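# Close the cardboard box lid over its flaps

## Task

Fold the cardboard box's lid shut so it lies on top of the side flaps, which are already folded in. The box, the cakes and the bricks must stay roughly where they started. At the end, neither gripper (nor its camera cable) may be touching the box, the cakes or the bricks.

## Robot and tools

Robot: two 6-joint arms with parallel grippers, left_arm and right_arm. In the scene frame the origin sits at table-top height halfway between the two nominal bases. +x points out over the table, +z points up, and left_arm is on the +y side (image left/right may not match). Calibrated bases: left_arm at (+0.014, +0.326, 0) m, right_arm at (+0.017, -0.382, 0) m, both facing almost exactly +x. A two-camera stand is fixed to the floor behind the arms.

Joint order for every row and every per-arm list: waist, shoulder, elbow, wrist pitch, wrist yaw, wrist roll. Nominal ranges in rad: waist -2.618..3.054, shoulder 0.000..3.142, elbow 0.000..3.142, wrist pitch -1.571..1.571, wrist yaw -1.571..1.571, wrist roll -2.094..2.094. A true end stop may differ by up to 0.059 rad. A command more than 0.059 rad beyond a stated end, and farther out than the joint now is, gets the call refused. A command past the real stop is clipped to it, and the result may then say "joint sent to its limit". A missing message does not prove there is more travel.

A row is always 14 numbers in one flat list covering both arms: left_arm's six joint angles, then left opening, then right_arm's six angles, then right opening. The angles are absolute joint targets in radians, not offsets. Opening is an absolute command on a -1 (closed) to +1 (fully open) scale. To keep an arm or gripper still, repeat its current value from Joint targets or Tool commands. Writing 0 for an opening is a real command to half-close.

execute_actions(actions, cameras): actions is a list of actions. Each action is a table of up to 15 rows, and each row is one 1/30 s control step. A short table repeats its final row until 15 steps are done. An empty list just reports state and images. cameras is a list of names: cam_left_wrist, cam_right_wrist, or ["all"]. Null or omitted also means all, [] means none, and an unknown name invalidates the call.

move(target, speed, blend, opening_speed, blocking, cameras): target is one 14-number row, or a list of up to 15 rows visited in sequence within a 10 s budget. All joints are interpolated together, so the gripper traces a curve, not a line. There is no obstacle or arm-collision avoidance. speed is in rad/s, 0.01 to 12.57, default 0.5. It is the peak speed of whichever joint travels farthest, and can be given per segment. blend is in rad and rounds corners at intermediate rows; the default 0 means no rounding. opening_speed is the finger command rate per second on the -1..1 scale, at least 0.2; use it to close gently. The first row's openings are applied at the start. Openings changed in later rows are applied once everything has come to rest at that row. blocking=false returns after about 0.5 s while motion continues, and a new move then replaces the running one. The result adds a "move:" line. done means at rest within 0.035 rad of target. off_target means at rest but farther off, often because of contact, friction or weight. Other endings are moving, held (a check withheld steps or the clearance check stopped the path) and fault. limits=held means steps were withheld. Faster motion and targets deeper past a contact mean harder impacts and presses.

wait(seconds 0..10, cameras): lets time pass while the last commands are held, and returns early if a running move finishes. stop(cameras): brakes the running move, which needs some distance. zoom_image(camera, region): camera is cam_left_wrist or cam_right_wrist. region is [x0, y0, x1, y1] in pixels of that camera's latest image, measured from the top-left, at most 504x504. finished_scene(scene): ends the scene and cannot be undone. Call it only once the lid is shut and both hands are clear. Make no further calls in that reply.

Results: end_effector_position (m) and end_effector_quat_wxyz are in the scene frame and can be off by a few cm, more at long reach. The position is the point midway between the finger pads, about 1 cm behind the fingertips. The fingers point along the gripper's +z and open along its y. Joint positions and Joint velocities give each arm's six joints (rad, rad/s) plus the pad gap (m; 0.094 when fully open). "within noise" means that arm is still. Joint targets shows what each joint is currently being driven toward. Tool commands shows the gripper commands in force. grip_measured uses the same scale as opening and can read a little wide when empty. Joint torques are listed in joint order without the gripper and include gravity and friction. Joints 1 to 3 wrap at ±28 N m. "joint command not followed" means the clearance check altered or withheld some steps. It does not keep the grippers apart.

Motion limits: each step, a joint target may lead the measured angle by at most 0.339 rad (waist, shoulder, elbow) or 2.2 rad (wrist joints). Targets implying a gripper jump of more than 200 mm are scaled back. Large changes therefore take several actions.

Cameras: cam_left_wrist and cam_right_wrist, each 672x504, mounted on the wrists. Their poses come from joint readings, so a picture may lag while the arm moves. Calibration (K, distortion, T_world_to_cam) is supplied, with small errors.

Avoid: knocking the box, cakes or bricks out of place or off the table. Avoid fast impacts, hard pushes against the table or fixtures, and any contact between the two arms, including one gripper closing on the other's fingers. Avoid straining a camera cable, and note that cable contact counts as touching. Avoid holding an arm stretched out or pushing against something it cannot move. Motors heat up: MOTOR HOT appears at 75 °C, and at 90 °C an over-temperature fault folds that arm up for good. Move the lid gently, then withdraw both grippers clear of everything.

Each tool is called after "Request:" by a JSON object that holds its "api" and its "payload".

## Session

Request:
{"api": "move", "payload": {"target": [[-0.036, 1.1, 0.8, -0.1, 0.2, 0, 1, -0.07, 1.1, 0.8, -0.1, -0.2, 0.056, 1],[-0.036, 1.2, 0.9, -0.2, 1.5, 0, 1, -0.07, 1.2, 0.9, -0.2, -1.5, 0.056, 1]], "speed": 1.2}}

Scene clock: 3.13 s.
left_arm: end_effector_position=(+0.2555, +0.1383, +0.2968) grip_measured=+1.000 end_effector_quat_wxyz=(+0.354, +0.346, +0.634, -0.594) | right_arm: end_effector_position=(+0.2707, -0.2081, +0.3032) grip_measured=+1.000 end_effector_quat_wxyz=(+0.367, -0.317, +0.648, +0.587)
Joint positions: left_arm=[-0.037 1.195 0.859 -0.188 1.482 -0.011 0.094] | right_arm=[-0.065 1.193 0.874 -0.181 -1.485 0.059 0.094]
Joint velocities: within noise
Joint torques (N m): left_arm=[-0.18 -3.67 12.52 0.79 0.46 0.08] | right_arm=[-0.46 -2.55 9.88 1.17 -0.32 0.03]
Heat: left arm: 25 °C; right arm: 27 °C.
Joint targets: left_arm=[-0.036 1.200 0.900 -0.200 1.500 0.000] | right_arm=[-0.070 1.200 0.900 -0.200 -1.500 0.056]
move: off_target (left_arm); left_arm: the elbow is farthest, 0.041 rad from its target
camera_calibration:
cam_left_wrist: T_world_to_cam=[[-0.869345, -0.0678672, 0.489524, 0.0875811], [-0.466602, 0.439124, -0.767758, 0.322922], [-0.162856, -0.89586, -0.413417, 0.376104], [0, 0, 0, 1]] pos_world=[0.288065, 0.201078, 0.360541]
cam_right_wrist: T_world_to_cam=[[0.841796, -0.110913, -0.528278, -0.0924211], [-0.532336, -0.332711, -0.77841, 0.354742], [-0.0894282, 0.936484, -0.339118, 0.407113], [0, 0, 0, 1]] pos_world=[0.303049, -0.273479, 0.36537]

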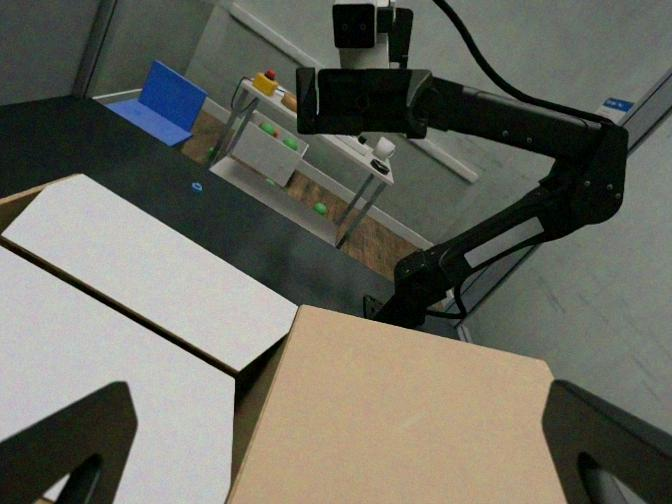

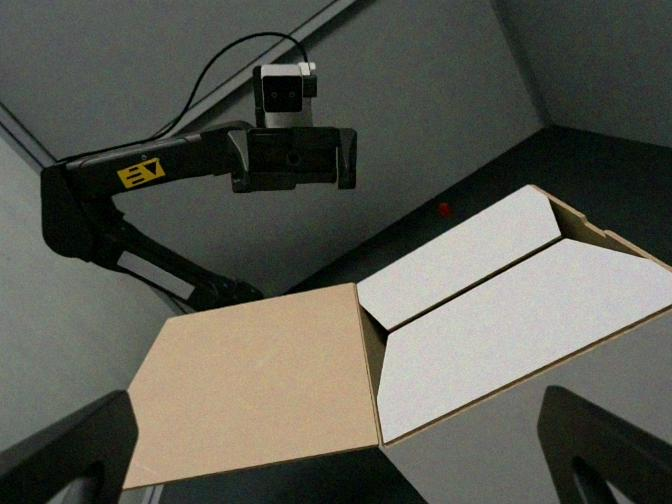

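Request:
{"api": "move", "payload": {"target": [-0.239, 0.354, 0.27, 0.069, 1.4, 1.187, 1, -0.07, 1.2, 0.9, -0.2, -1.5, 0.056, 1], "speed": 0.8}}

Scene clock: 36.33 s.
left_arm: end_effector_position=(+0.0914, +0.1257, +0.2539) grip_measured=+1.000 end_effector_quat_wxyz=(+0.687, +0.698, +0.117, -0.164) | right_arm: end_effector_position=(+0.2706, -0.2081, +0.3032) grip_measured=+1.000 end_effector_quat_wxyz=(+0.366, -0.317, +0.648, +0.588)
Joint positions: left_arm=[-0.235 0.365 0.291 0.065 1.404 1.178 0.094] | right_arm=[-0.065 1.193 0.874 -0.182 -1.486 0.059 0.094]
Joint velocities: within noise
Joint torques (N m): left_arm=[-0.38 0.69 6.8 1.01 -0.07 0.02] | right_arm=[-0.7 -2.58 9.89 1.18 -0.33 -0.05]
Heat: left arm: 28 °C; right arm: 31 °C.
Joint targets: left_arm=[-0.239 0.354 0.270 0.069 1.400 1.187] | right_arm=[-0.070 1.200 0.900 -0.200 -1.500 0.056]
move: done
camera_calibration:
cam_left_wrist: T_world_to_cam=[[-0.370396, 0.0144358, -0.928762, 0.269042], [0.867211, 0.363609, -0.340197, -0.00204212], [0.332795, -0.93144, -0.147198, 0.2119], [0, 0, 0, 1]] pos_world=[0.0309036, 0.19423, 0.280372]
cam_right_wrist: T_world_to_cam=[[0.841494, -0.110153, -0.528918, -0.0918549], [-0.532665, -0.332794, -0.778149, 0.354592], [-0.0903055, 0.936544, -0.338719, 0.407207], [0, 0, 0, 1]] pos_world=[0.302947, -0.273479, 0.365271]

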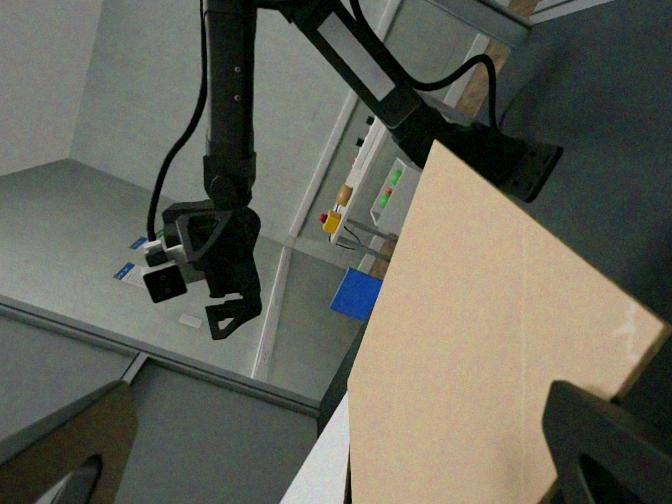

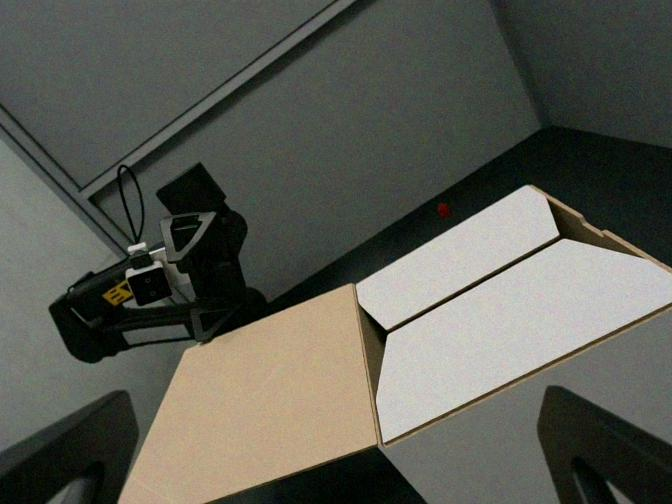

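Request:
{"api": "move", "payload": {"target": [[-0.2, 0.354, 0.42, 0.069, 1.4, 1.187, 1, 0.2, 0.9, 0.6, 0.1, -1.2, -0.5, 1],[0.3, 0.5, 0.6, 0.069, 1.4, 0.6, 1, 0.431, 0.647, 0.385, 0.262, -1.003, -1.36, 1]], "speed": 0.7}}

Scene clock: 68.23 s.
left_arm: end_effector_position=(+0.1877, +0.1942, +0.3333) grip_measured=+1.000 end_effector_quat_wxyz=(+0.703, +0.559, +0.420, -0.131) | right_arm: end_effector_position=(+0.1551, -0.1422, +0.2755) grip_measured=+1.000 end_effector_quat_wxyz=(+0.706, -0.698, +0.111, +0.035)
Joint positions: left_arm=[0.296 0.497 0.561 0.068 1.403 0.611 0.094] | right_arm=[0.425 0.656 0.399 0.258 -1 -1.363 0.094]
Joint velocities: within noise
Joint torques (N m): left_arm=[0.29 1.57 12.22 0.9 -0.08 -0.13] | right_arm=[0.54 -0.1 6.6 1.76 0.05 0.07]
Heat: left arm: 28 °C; right arm: 31 °C.
Joint targets: left_arm=[0.300 0.500 0.600 0.069 1.400 0.600] | right_arm=[0.431 0.647 0.385 0.262 -1.003 -1.360]
move: off_target (left_arm); left_arm: the elbow is farthest, 0.039 rad from its target
camera_calibration:
cam_left_wrist: T_world_to_cam=[[-0.635821, -0.346142, -0.689868, 0.417819], [0.376083, 0.64158, -0.668533, 0.0640921], [0.674013, -0.684515, -0.277752, 0.186894], [0, 0, 0, 1]] pos_world=[0.115585, 0.231436, 0.382997]
cam_right_wrist: T_world_to_cam=[[0.203963, -0.0248387, 0.978663, -0.306353], [0.871608, -0.450574, -0.193087, -0.10224], [0.445756, 0.892394, -0.0702508, 0.162353], [0, 0, 0, 1]] pos_world=[0.0792282, -0.198558, 0.29148]

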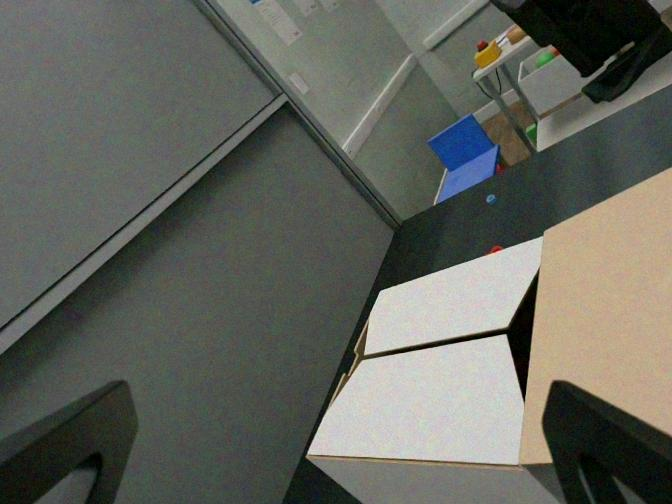

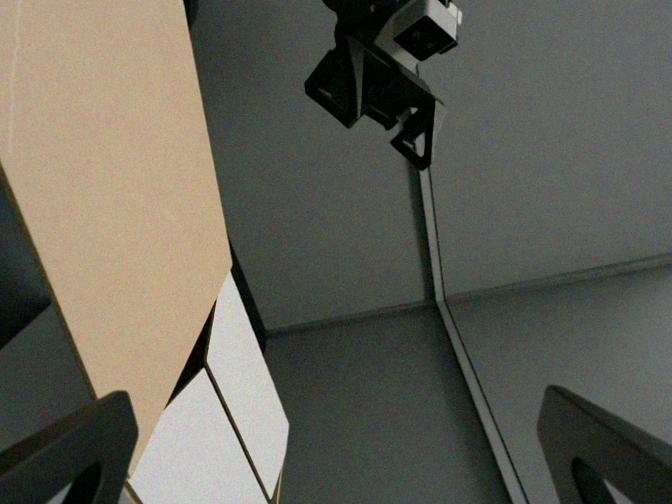

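Request:
{"api": "move", "payload": {"target": [0.296, 0.497, 0.59, 0.069, 1.4, 0.6, 1, 1.242, 0.401, 0.12, 0.265, -0.192, -1.36, 1], "speed": 0.7}}

Scene clock: 71.97 s.
left_arm: end_effector_position=(+0.1877, +0.1942, +0.3333) grip_measured=+1.000 end_effector_quat_wxyz=(+0.703, +0.559, +0.421, -0.132) | right_arm: end_effector_position=(+0.0643, -0.1060, +0.2093) grip_measured=+1.000 end_effector_quat_wxyz=(+0.699, -0.705, +0.113, +0.037)
Joint positions: left_arm=[0.296 0.497 0.561 0.068 1.403 0.61 0.094] | right_arm=[1.236 0.414 0.132 0.261 -0.192 -1.364 0.094]
Joint velocities: within noise
Joint torques (N m): left_arm=[0.24 1.32 11.19 0.95 -0.15 -0.23] | right_arm=[0.47 0.51 6.86 2.1 0.09 0.02]
Heat: left arm: 28 °C; right arm: 31 °C.
Joint targets: left_arm=[0.296 0.497 0.590 0.069 1.400 0.600] | right_arm=[1.242 0.401 0.120 0.265 -0.192 -1.360]
move: done
camera_calibration:
cam_left_wrist: T_world_to_cam=[[-0.636298, -0.346407, -0.689295, 0.417784], [0.375615, 0.641328, -0.669038, 0.0644651], [0.673823, -0.684617, -0.27796, 0.187047], [0, 0, 0, 1]] pos_world=[0.115584, 0.231435, 0.383097]
cam_right_wrist: T_world_to_cam=[[0.209726, -0.0048958, 0.977748, -0.220223], [0.871677, -0.45207, -0.189238, -0.0205067], [0.442937, 0.891969, -0.0905435, 0.170309], [0, 0, 0, 1]] pos_world=[-0.0113743, -0.162259, 0.226863]

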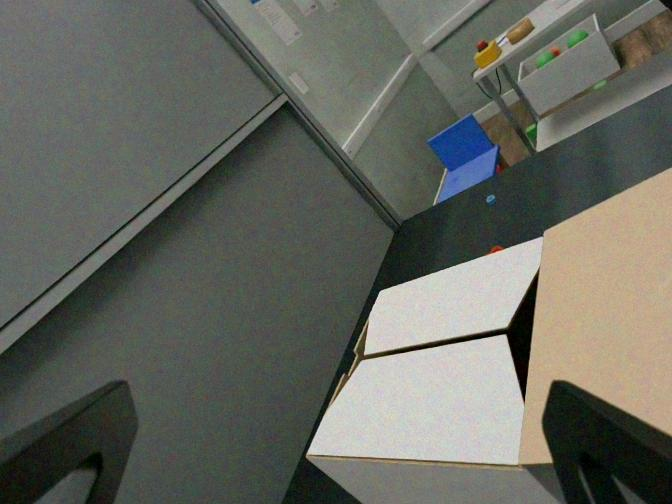

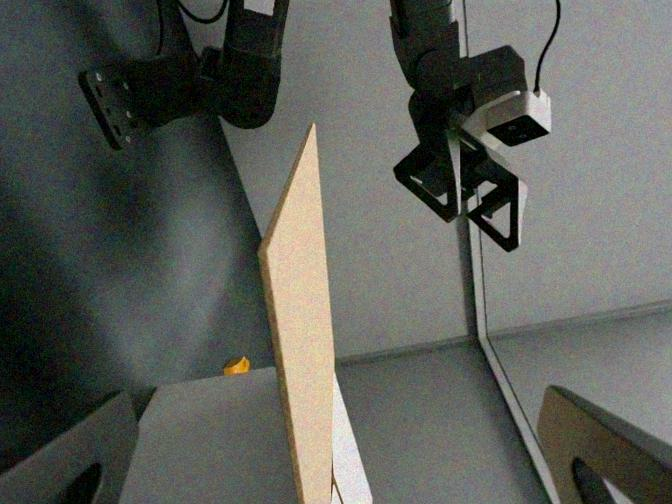

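Request:
{"api": "move", "payload": {"target": [[0.45, 0.497, 0.59, 0.069, 1.4, 0.6, 1, 1.3575, 1.0185, 0.25, 0.784, -0.0765, -1.36, 1],[0.45, 0.497, 0.59, 0.069, 1.4, 0.6, 0.2, 1.3575, 1.0185, 0.25, 0.784, -0.0765, -1.36, 0.2],[0.45, 0.497, 0.59, 0.069, 1.4, 0.6, 0.2, 1.147, 0.889, 0.55, 0.36, -0.287, -0.873, 0.2]], "speed": [0.5, 0.5, 0.35]}}

Scene clock: 95.00 s.
left_arm: end_effector_position=(+0.2055, +0.2217, +0.3333) grip_measured=+0.203 end_effector_quat_wxyz=(+0.711, +0.526, +0.461, -0.079) | right_arm: end_effector_position=(+0.1008, -0.0381, +0.2908) grip_measured=+0.202 end_effector_quat_wxyz=(+0.678, -0.653, +0.272, +0.200)
Joint positions: left_arm=[0.446 0.497 0.561 0.068 1.403 0.61 0.057] | right_arm=[1.153 0.903 0.524 0.378 -0.274 -0.891 0.056]
Joint velocities: within noise
Joint torques (N m): left_arm=[0.27 1.46 11.25 0.88 -0.09 -0.14] | right_arm=[-0.35 -2.39 10.29 1.83 -0.05 0.2]
Heat: left arm: 29 °C; right arm: 32 °C.
Joint targets: left_arm=[0.450 0.497 0.590 0.069 1.400 0.600] | right_arm=[1.147 0.889 0.550 0.360 -0.287 -0.873]
move: done
camera_calibration:
cam_left_wrist: T_world_to_cam=[[-0.577406, -0.437576, -0.689296, 0.446749], [0.275599, 0.690241, -0.669039, 0.0498767], [0.768536, -0.576276, -0.277954, 0.150331], [0, 0, 0, 1]] pos_world=[0.128675, 0.247692, 0.383097]
cam_right_wrist: T_world_to_cam=[[0.625258, -0.0690958, 0.777354, -0.29333], [0.684475, -0.429939, -0.588767, 0.129639], [0.374896, 0.90021, -0.221528, 0.146187], [0, 0, 0, 1]] pos_world=[0.039867, -0.0961295, 0.336733]

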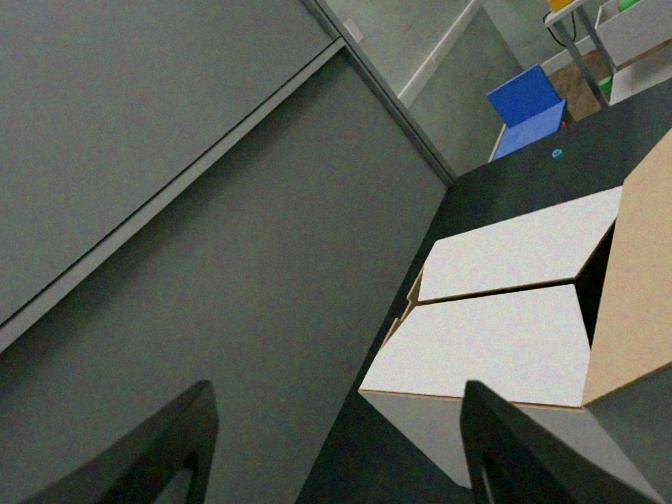

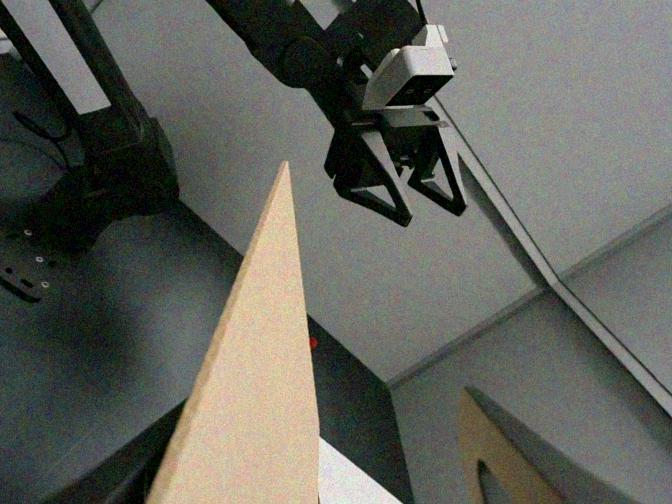

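Request:
{"api": "move", "payload": {"target": [[0.45, 0.497, 0.59, 0.069, 1.4, 0.6, 0.2, 0.852, 0.997, 0.785, 0.235, -0.582, -0.436, 0.2],[0.45, 0.497, 0.59, 0.069, 1.4, 0.6, 0.2, 0.597, 1.2075, 0.96, 0.268, -0.837, 0, 0.2],[0.45, 0.497, 0.59, 0.069, 1.4, 0.6, 0.2, 0.41, 1.508, 1.09, 0.435, -1.024, 0.524, 0.2]], "speed": 0.4, "blend": 0.08}}

Request:
{"api": "move", "payload": {"target": [[0.45, 0.497, 0.59, 0.069, 1.4, 0.6, 0.2, 0.328, 1.755, 1.13, 0.641, -1.106, 0.96, 0.2],[0.45, 0.497, 0.59, 0.069, 1.4, 0.6, 0.2, 0.3, 1.916, 1.12, 0.808, -1.134, 1.257, 0.2]], "speed": 0.3, "blend": 0.05}}

Scene clock: 104.97 s.
left_arm: end_effector_position=(+0.2055, +0.2217, +0.3333) grip_measured=+0.203 end_effector_quat_wxyz=(+0.711, +0.526, +0.461, -0.079) | right_arm: end_effector_position=(+0.3210, -0.0626, +0.3292) grip_measured=+0.202 end_effector_quat_wxyz=(+0.376, -0.318, +0.636, +0.594)
Joint positions: left_arm=[0.446 0.497 0.561 0.068 1.403 0.61 0.057] | right_arm=[0.414 1.499 1.062 0.416 -1.019 0.526 0.056]
Joint velocities: within noise
Joint torques (N m): left_arm=[0.05 1.69 11.12 0.91 -0.11 -0.13] | right_arm=[-0.36 -5.44 10.39 1.83 -0.01 -0.04]
Heat: left arm: 29 °C; right arm: 33 °C.
Joint targets: left_arm=[0.450 0.497 0.590 0.069 1.400 0.600] | right_arm=[0.410 1.508 1.090 0.435 -1.024 0.524]
move: done
camera_calibration:
cam_left_wrist: T_world_to_cam=[[-0.577406, -0.437576, -0.689296, 0.446749], [0.275599, 0.690241, -0.669039, 0.0498767], [0.768536, -0.576276, -0.277954, 0.150331], [0, 0, 0, 1]] pos_world=[0.128675, 0.247692, 0.383097]
cam_right_wrist: T_world_to_cam=[[0.850848, -0.093508, -0.517023, -0.110393], [-0.518196, -0.311868, -0.796374, 0.452784], [-0.0867758, 0.945513, -0.313808, 0.275543], [0, 0, 0, 1]] pos_world=[0.352469, -0.129643, 0.389977]

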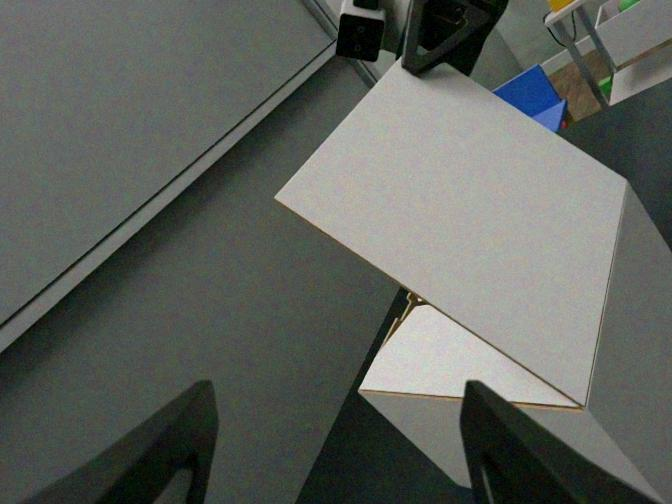

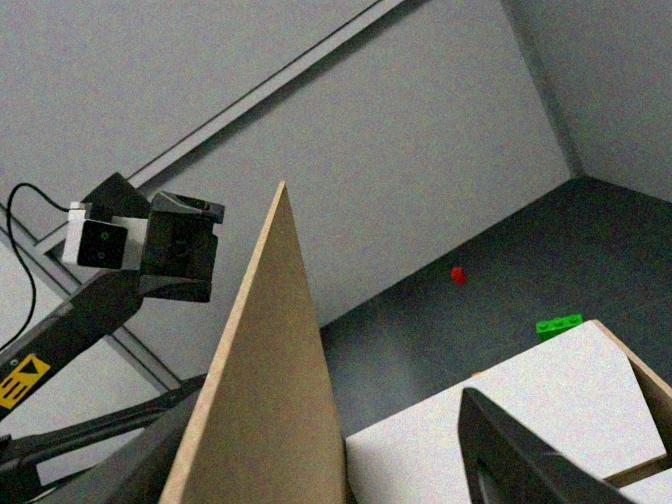

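Scene clock: 108.10 s.
left_arm: end_effector_position=(+0.2055, +0.2217, +0.3333) grip_measured=+0.203 end_effector_quat_wxyz=(+0.711, +0.526, +0.461, -0.079) | right_arm: end_effector_position=(+0.4013, -0.0705, +0.2335) grip_measured=+0.202 end_effector_quat_wxyz=(+0.140, -0.072, +0.705, +0.692)
Joint positions: left_arm=[0.446 0.497 0.561 0.068 1.403 0.61 0.057] | right_arm=[0.305 1.901 1.103 0.788 -1.13 1.26 0.056]
Joint velocities: within noise
Joint torques (N m): left_arm=[0.62 1.37 11.28 0.87 -0.1 -0.16] | right_arm=[-0.47 -7.88 8.21 1.82 -0.04 -0.06]
Heat: left arm: 29 °C; right arm: 33 °C.
Joint targets: left_arm=[0.450 0.497 0.590 0.069 1.400 0.600] | right_arm=[0.300 1.916 1.120 0.808 -1.134 1.257]
move: done
camera_calibration:
cam_left_wrist: T_world_to_cam=[[-0.577406, -0.437576, -0.689296, 0.446749], [0.275599, 0.690241, -0.669039, 0.0498767], [0.768536, -0.576276, -0.277954, 0.150331], [0, 0, 0, 1]] pos_world=[0.128675, 0.247692, 0.383097]
cam_right_wrist: T_world_to_cam=[[0.295635, -0.0354023, -0.954645, 0.100206], [-0.923795, -0.265121, -0.27625, 0.460343], [-0.243316, 0.963565, -0.111084, 0.276741], [0, 0, 0, 1]] pos_world=[0.462974, -0.141064, 0.253572]

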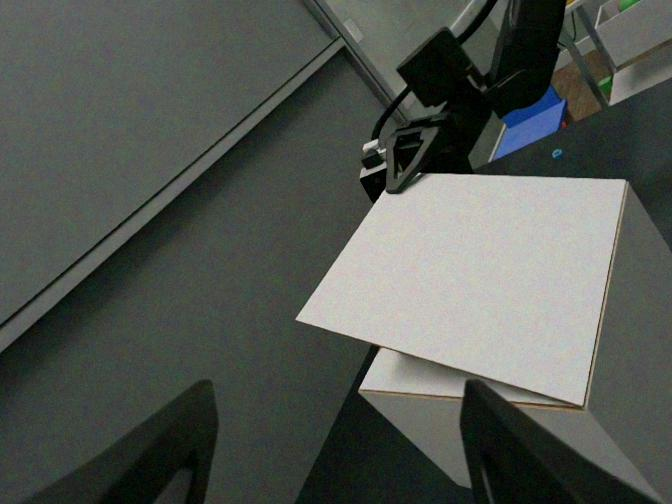

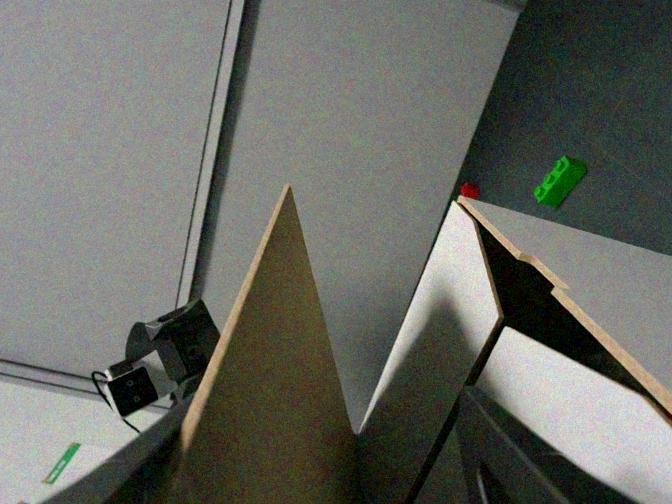

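Request:
{"api": "move", "payload": {"target": [[0.25, 1.2, 1.1, 0.1, 1.4, 0.2, -0.9, 0.066, 1.805, 0.965, 0.829, -1.368, 1.257, 0.2],[-0.281, 1.887, 1.535, 0.37, 1.369, 0, -0.9, 0.0, 1.65, 1.0, 0.6, -1.4, 0.6, 0.2]], "speed": [0.4, 0.7]}}

Request:
{"api": "move", "payload": {"target": [-0.281, 1.982, 1.275, 0.693, 1.369, 0, -0.9, 0.0, 1.65, 1.0, 0.6, -1.4, 0.6, 0.2], "speed": 0.25}}

Scene clock: 121.27 s.
left_arm: end_effector_position=(+0.4025, +0.0283, +0.3279) grip_measured=-0.897 end_effector_quat_wxyz=(+0.470, +0.518, +0.485, -0.526) | right_arm: end_effector_position=(+0.3840, -0.1875, +0.2616) grip_measured=+0.202 end_effector_quat_wxyz=(+0.338, -0.257, +0.664, +0.615)
Joint positions: left_arm=[-0.285 1.887 1.495 0.361 1.373 0.007 0.005] | right_arm=[0.006 1.674 0.977 0.616 -1.394 0.618 0.056]
Joint velocities: within noise
Joint torques (N m): left_arm=[0.35 -10.88 12.79 1.01 -0.01 -0.16] | right_arm=[-0.5 -8.88 8.99 1.29 -0.05 -0.16]
Heat: left arm: 30 °C; right arm: 33 °C.
Joint targets: left_arm=[-0.281 1.887 1.535 0.370 1.369 0.000] | right_arm=[0.000 1.650 1.000 0.600 -1.400 0.600]
move: off_target (left_arm); left_arm: the elbow is farthest, 0.040 rad from its target
camera_calibration:
cam_left_wrist: T_world_to_cam=[[-0.997054, 0.0766628, 0.00263018, 0.399594], [0.0304437, 0.426948, -0.903764, 0.308556], [-0.070408, -0.901021, -0.428024, 0.282052], [0, 0, 0, 1]] pos_world=[0.408882, 0.0917637, 0.398535]
cam_right_wrist: T_world_to_cam=[[0.757368, -0.113392, -0.643067, -0.145507], [-0.645354, -0.280124, -0.710668, 0.425], [-0.0995544, 0.953243, -0.285335, 0.376874], [0, 0, 0, 1]] pos_world=[0.421998, -0.256699, 0.315998]

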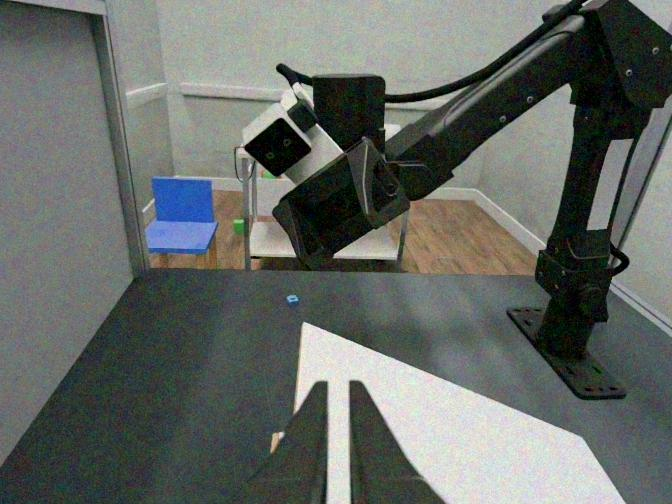

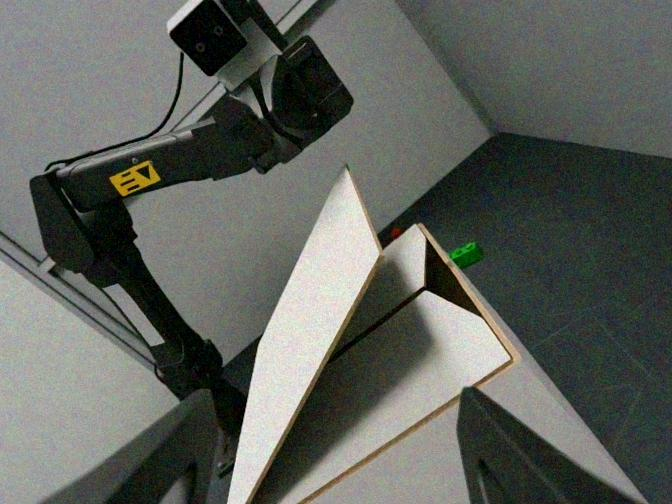

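Scene clock: 123.27 s.
left_arm: end_effector_position=(+0.4027, +0.0282, +0.2550) grip_measured=-0.897 end_effector_quat_wxyz=(+0.480, +0.524, +0.474, -0.519) | right_arm: end_effector_position=(+0.3840, -0.1875, +0.2615) grip_measured=+0.202 end_effector_quat_wxyz=(+0.339, -0.257, +0.664, +0.615)
Joint positions: left_arm=[-0.285 1.972 1.294 0.683 1.373 0.007 0.005] | right_arm=[0.006 1.674 0.977 0.615 -1.394 0.618 0.056]
Joint velocities: within noise
Joint torques (N m): left_arm=[0.32 -10.26 6.46 1.03 0 -0.08] | right_arm=[-0.66 -8.84 8.99 1.28 -0.05 -0.19]
Heat: left arm: 30 °C; right arm: 32 °C.
Joint targets: left_arm=[-0.281 1.982 1.275 0.693 1.369 0.000] | right_arm=[0.000 1.650 1.000 0.600 -1.400 0.600]
move: done
camera_calibration:
cam_left_wrist: T_world_to_cam=[[-0.996559, 0.0764638, -0.0319948, 0.408558], [0.0611534, 0.4177, -0.906525, 0.231239], [-0.0559521, -0.905362, -0.420938, 0.243305], [0, 0, 0, 1]] pos_world=[0.406625, 0.0924506, 0.325112]
cam_right_wrist: T_world_to_cam=[[0.757631, -0.113459, -0.642746, -0.145662], [-0.64506, -0.280233, -0.710891, 0.424854], [-0.0994617, 0.953203, -0.285502, 0.376867], [0, 0, 0, 1]] pos_world=[0.421898, -0.2567, 0.315998]

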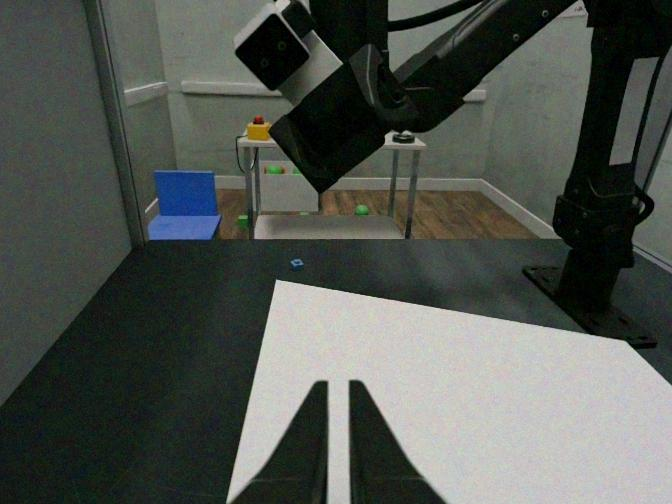

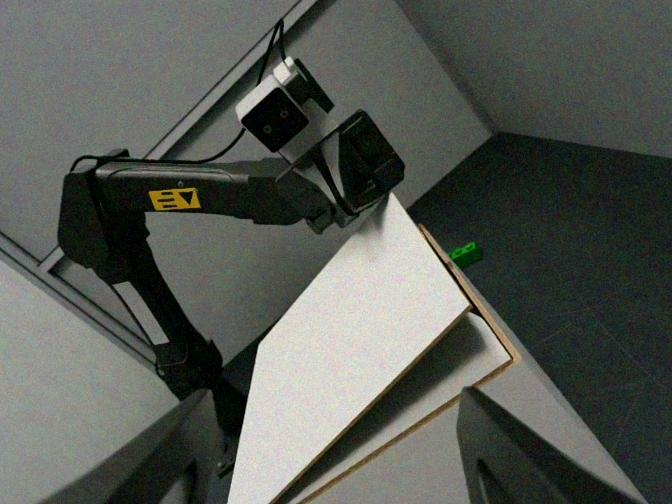

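Matches scene 1. Press down to z≈0.21.

Request:
{"api": "move", "payload": {"target": [-0.281, 2.062, 1.21, 0.838, 1.369, 0, -0.9, 0.0, 1.65, 1.0, 0.6, -1.4, 0.6, 0.2], "speed": 0.15}}

Scene clock: 127.07 s.
left_arm: end_effector_position=(+0.4038, +0.0279, +0.2177) grip_measured=-0.897 end_effector_quat_wxyz=(+0.483, +0.526, +0.471, -0.518) | right_arm: end_effector_position=(+0.3839, -0.1875, +0.2615) grip_measured=+0.202 end_effector_quat_wxyz=(+0.338, -0.257, +0.664, +0.615)
Joint positions: left_arm=[-0.285 2.046 1.232 0.828 1.373 0.007 0.005] | right_arm=[0.006 1.674 0.977 0.615 -1.394 0.618 0.056]
Joint velocities: within noise
Joint torques (N m): left_arm=[0.43 -10.33 5.9 1.04 0 -0.09] | right_arm=[-0.68 -8.91 8.83 1.32 -0.06 -0.13]
Heat: left arm: 29 °C; right arm: 32 °C.
Joint targets: left_arm=[-0.281 2.062 1.210 0.838 1.369 0.000] | right_arm=[0.000 1.650 1.000 0.600 -1.400 0.600]
move: done
camera_calibration:
cam_left_wrist: T_world_to_cam=[[-0.996266, 0.0760289, -0.0409192, 0.410268], [0.0689518, 0.415352, -0.907044, 0.19454], [-0.0519656, -0.906478, -0.419043, 0.225424], [0, 0, 0, 1]] pos_world=[0.407036, 0.092347, 0.287706]
cam_right_wrist: T_world_to_cam=[[0.757653, -0.113154, -0.642774, -0.145572], [-0.644988, -0.280358, -0.710908, 0.424825], [-0.0997646, 0.953203, -0.285397, 0.376867], [0, 0, 0, 1]] pos_world=[0.421898, -0.2566, 0.315998]

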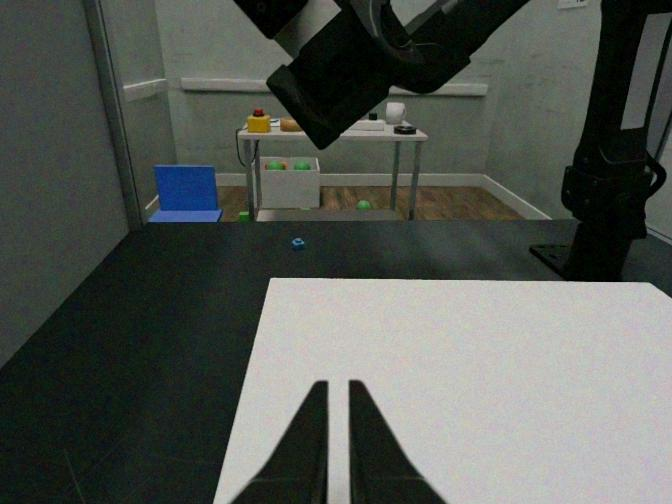

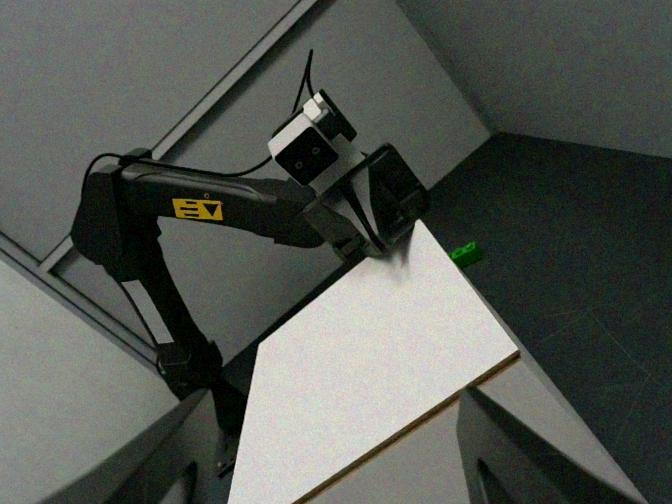

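Request:
{"api": "move", "payload": {"target": [-0.281, 2.082, 1.195, 0.878, 1.369, 0, -0.9, 0.0, 1.65, 1.0, 0.6, -1.4, 0.6, 0.2], "speed": 0.1}}

Request:
{"api": "move", "payload": {"target": [-0.281, 1.93, 1.46, 0.42, 1.369, 0, -0.9, 0.0, 1.6, 1.05, 0.55, -1.4, 0.6, 0.2], "speed": 0.4}}

Scene clock: 131.20 s.
left_arm: end_effector_position=(+0.4033, +0.0281, +0.2162) grip_measured=-0.897 end_effector_quat_wxyz=(+0.494, +0.532, +0.461, -0.511) | right_arm: end_effector_position=(+0.3839, -0.1875, +0.2615) grip_measured=+0.202 end_effector_quat_wxyz=(+0.338, -0.257, +0.664, +0.615)
Joint positions: left_arm=[-0.285 2.056 1.222 0.885 1.372 0.005 0.005] | right_arm=[0.006 1.674 0.977 0.615 -1.394 0.618 0.056]
Joint velocities: within noise
Joint torques (N m): left_arm=[0.43 -9.32 5.35 0.9 -0.04 -0.07] | right_arm=[-0.59 -8.68 9.21 1.35 -0.04 -0.19]
Heat: left arm: 29 °C; right arm: 32 °C.
Joint targets: left_arm=[-0.281 2.082 1.195 0.878 1.369 0.000] | right_arm=[0.000 1.650 1.000 0.600 -1.400 0.600]
move: done
camera_calibration:
cam_left_wrist: T_world_to_cam=[[-0.994315, 0.075065, -0.0755233, 0.416467], [0.0996527, 0.406062, -0.908396, 0.18142], [-0.0375216, -0.910757, -0.411234, 0.217471], [0, 0, 0, 1]] pos_world=[0.404181, 0.0931334, 0.285685]
cam_right_wrist: T_world_to_cam=[[0.757408, -0.113142, -0.643065, -0.145373], [-0.645245, -0.280475, -0.710628, 0.424815], [-0.0999617, 0.95317, -0.285438, 0.376955], [0, 0, 0, 1]] pos_world=[0.421897, -0.2566, 0.315998]

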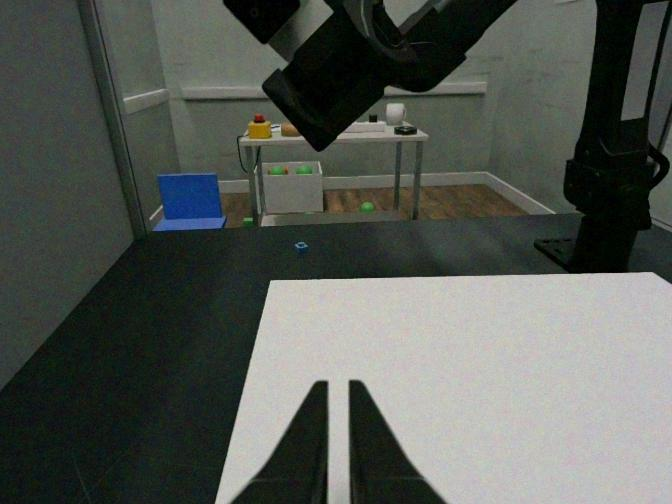

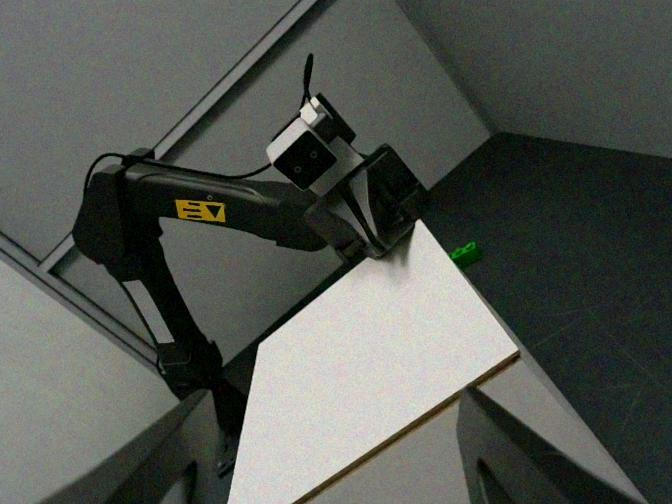

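Scene clock: 133.10 s.
left_arm: end_effector_position=(+0.4114, +0.0256, +0.2790) grip_measured=-0.897 end_effector_quat_wxyz=(+0.447, +0.504, +0.506, -0.539) | right_arm: end_effector_position=(+0.3812, -0.1876, +0.2901) grip_measured=+0.202 end_effector_quat_wxyz=(+0.355, -0.272, +0.655, +0.609)
Joint positions: left_arm=[-0.285 1.959 1.425 0.431 1.374 0.005 0.005] | right_arm=[0.006 1.626 1.026 0.566 -1.395 0.617 0.056]
Joint velocities: within noise
Joint torques (N m): left_arm=[0.25 -14.09 12.03 0.8 0.05 -0.06] | right_arm=[-0.44 -8.58 9.31 1.29 0.01 -0.12]
Heat: left arm: 29 °C; right arm: 32 °C.
Joint targets: left_arm=[-0.281 1.930 1.460 0.420 1.369 0.000] | right_arm=[0.000 1.600 1.050 0.550 -1.400 0.600]
move: done
camera_calibration:
cam_left_wrist: T_world_to_cam=[[-0.994296, 0.0765704, 0.0742418, 0.387662], [-0.0325298, 0.44521, -0.894835, 0.288164], [-0.101571, -0.892146, -0.44018, 0.275365], [0, 0, 0, 1]] pos_world=[0.422794, 0.0876894, 0.350288]
cam_right_wrist: T_world_to_cam=[[0.787929, -0.111569, -0.605574, -0.147162], [-0.609683, -0.279245, -0.741828, 0.43899], [-0.0863389, 0.953716, -0.288047, 0.380579], [0, 0, 0, 1]] pos_world=[0.416457, -0.256798, 0.346162]

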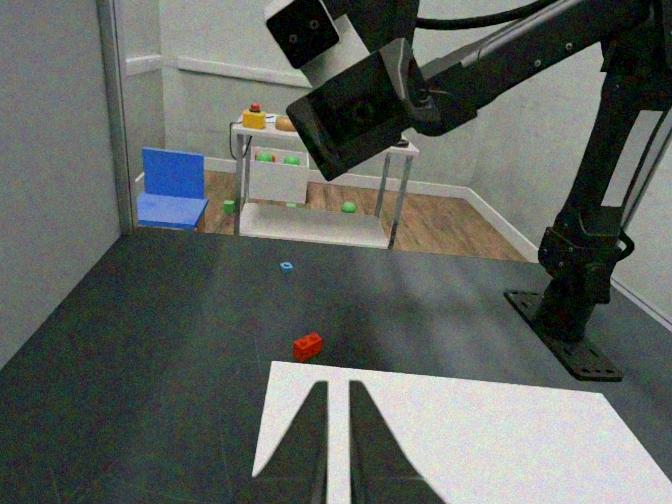

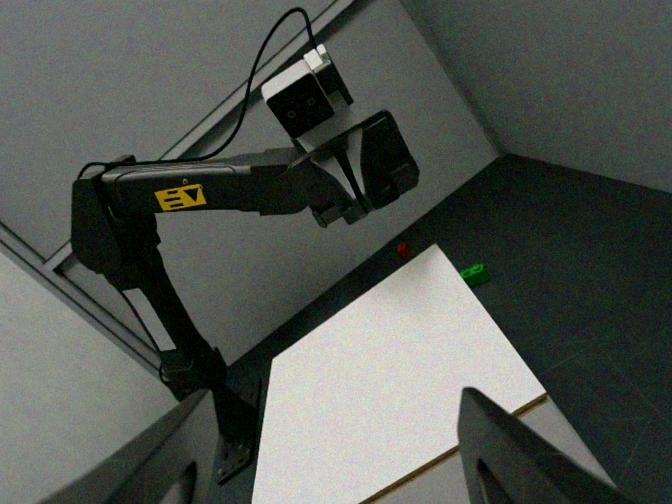

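Request:
{"api": "finished_scene", "payload": {"scene": 2}}

The scene is finished: the task was done.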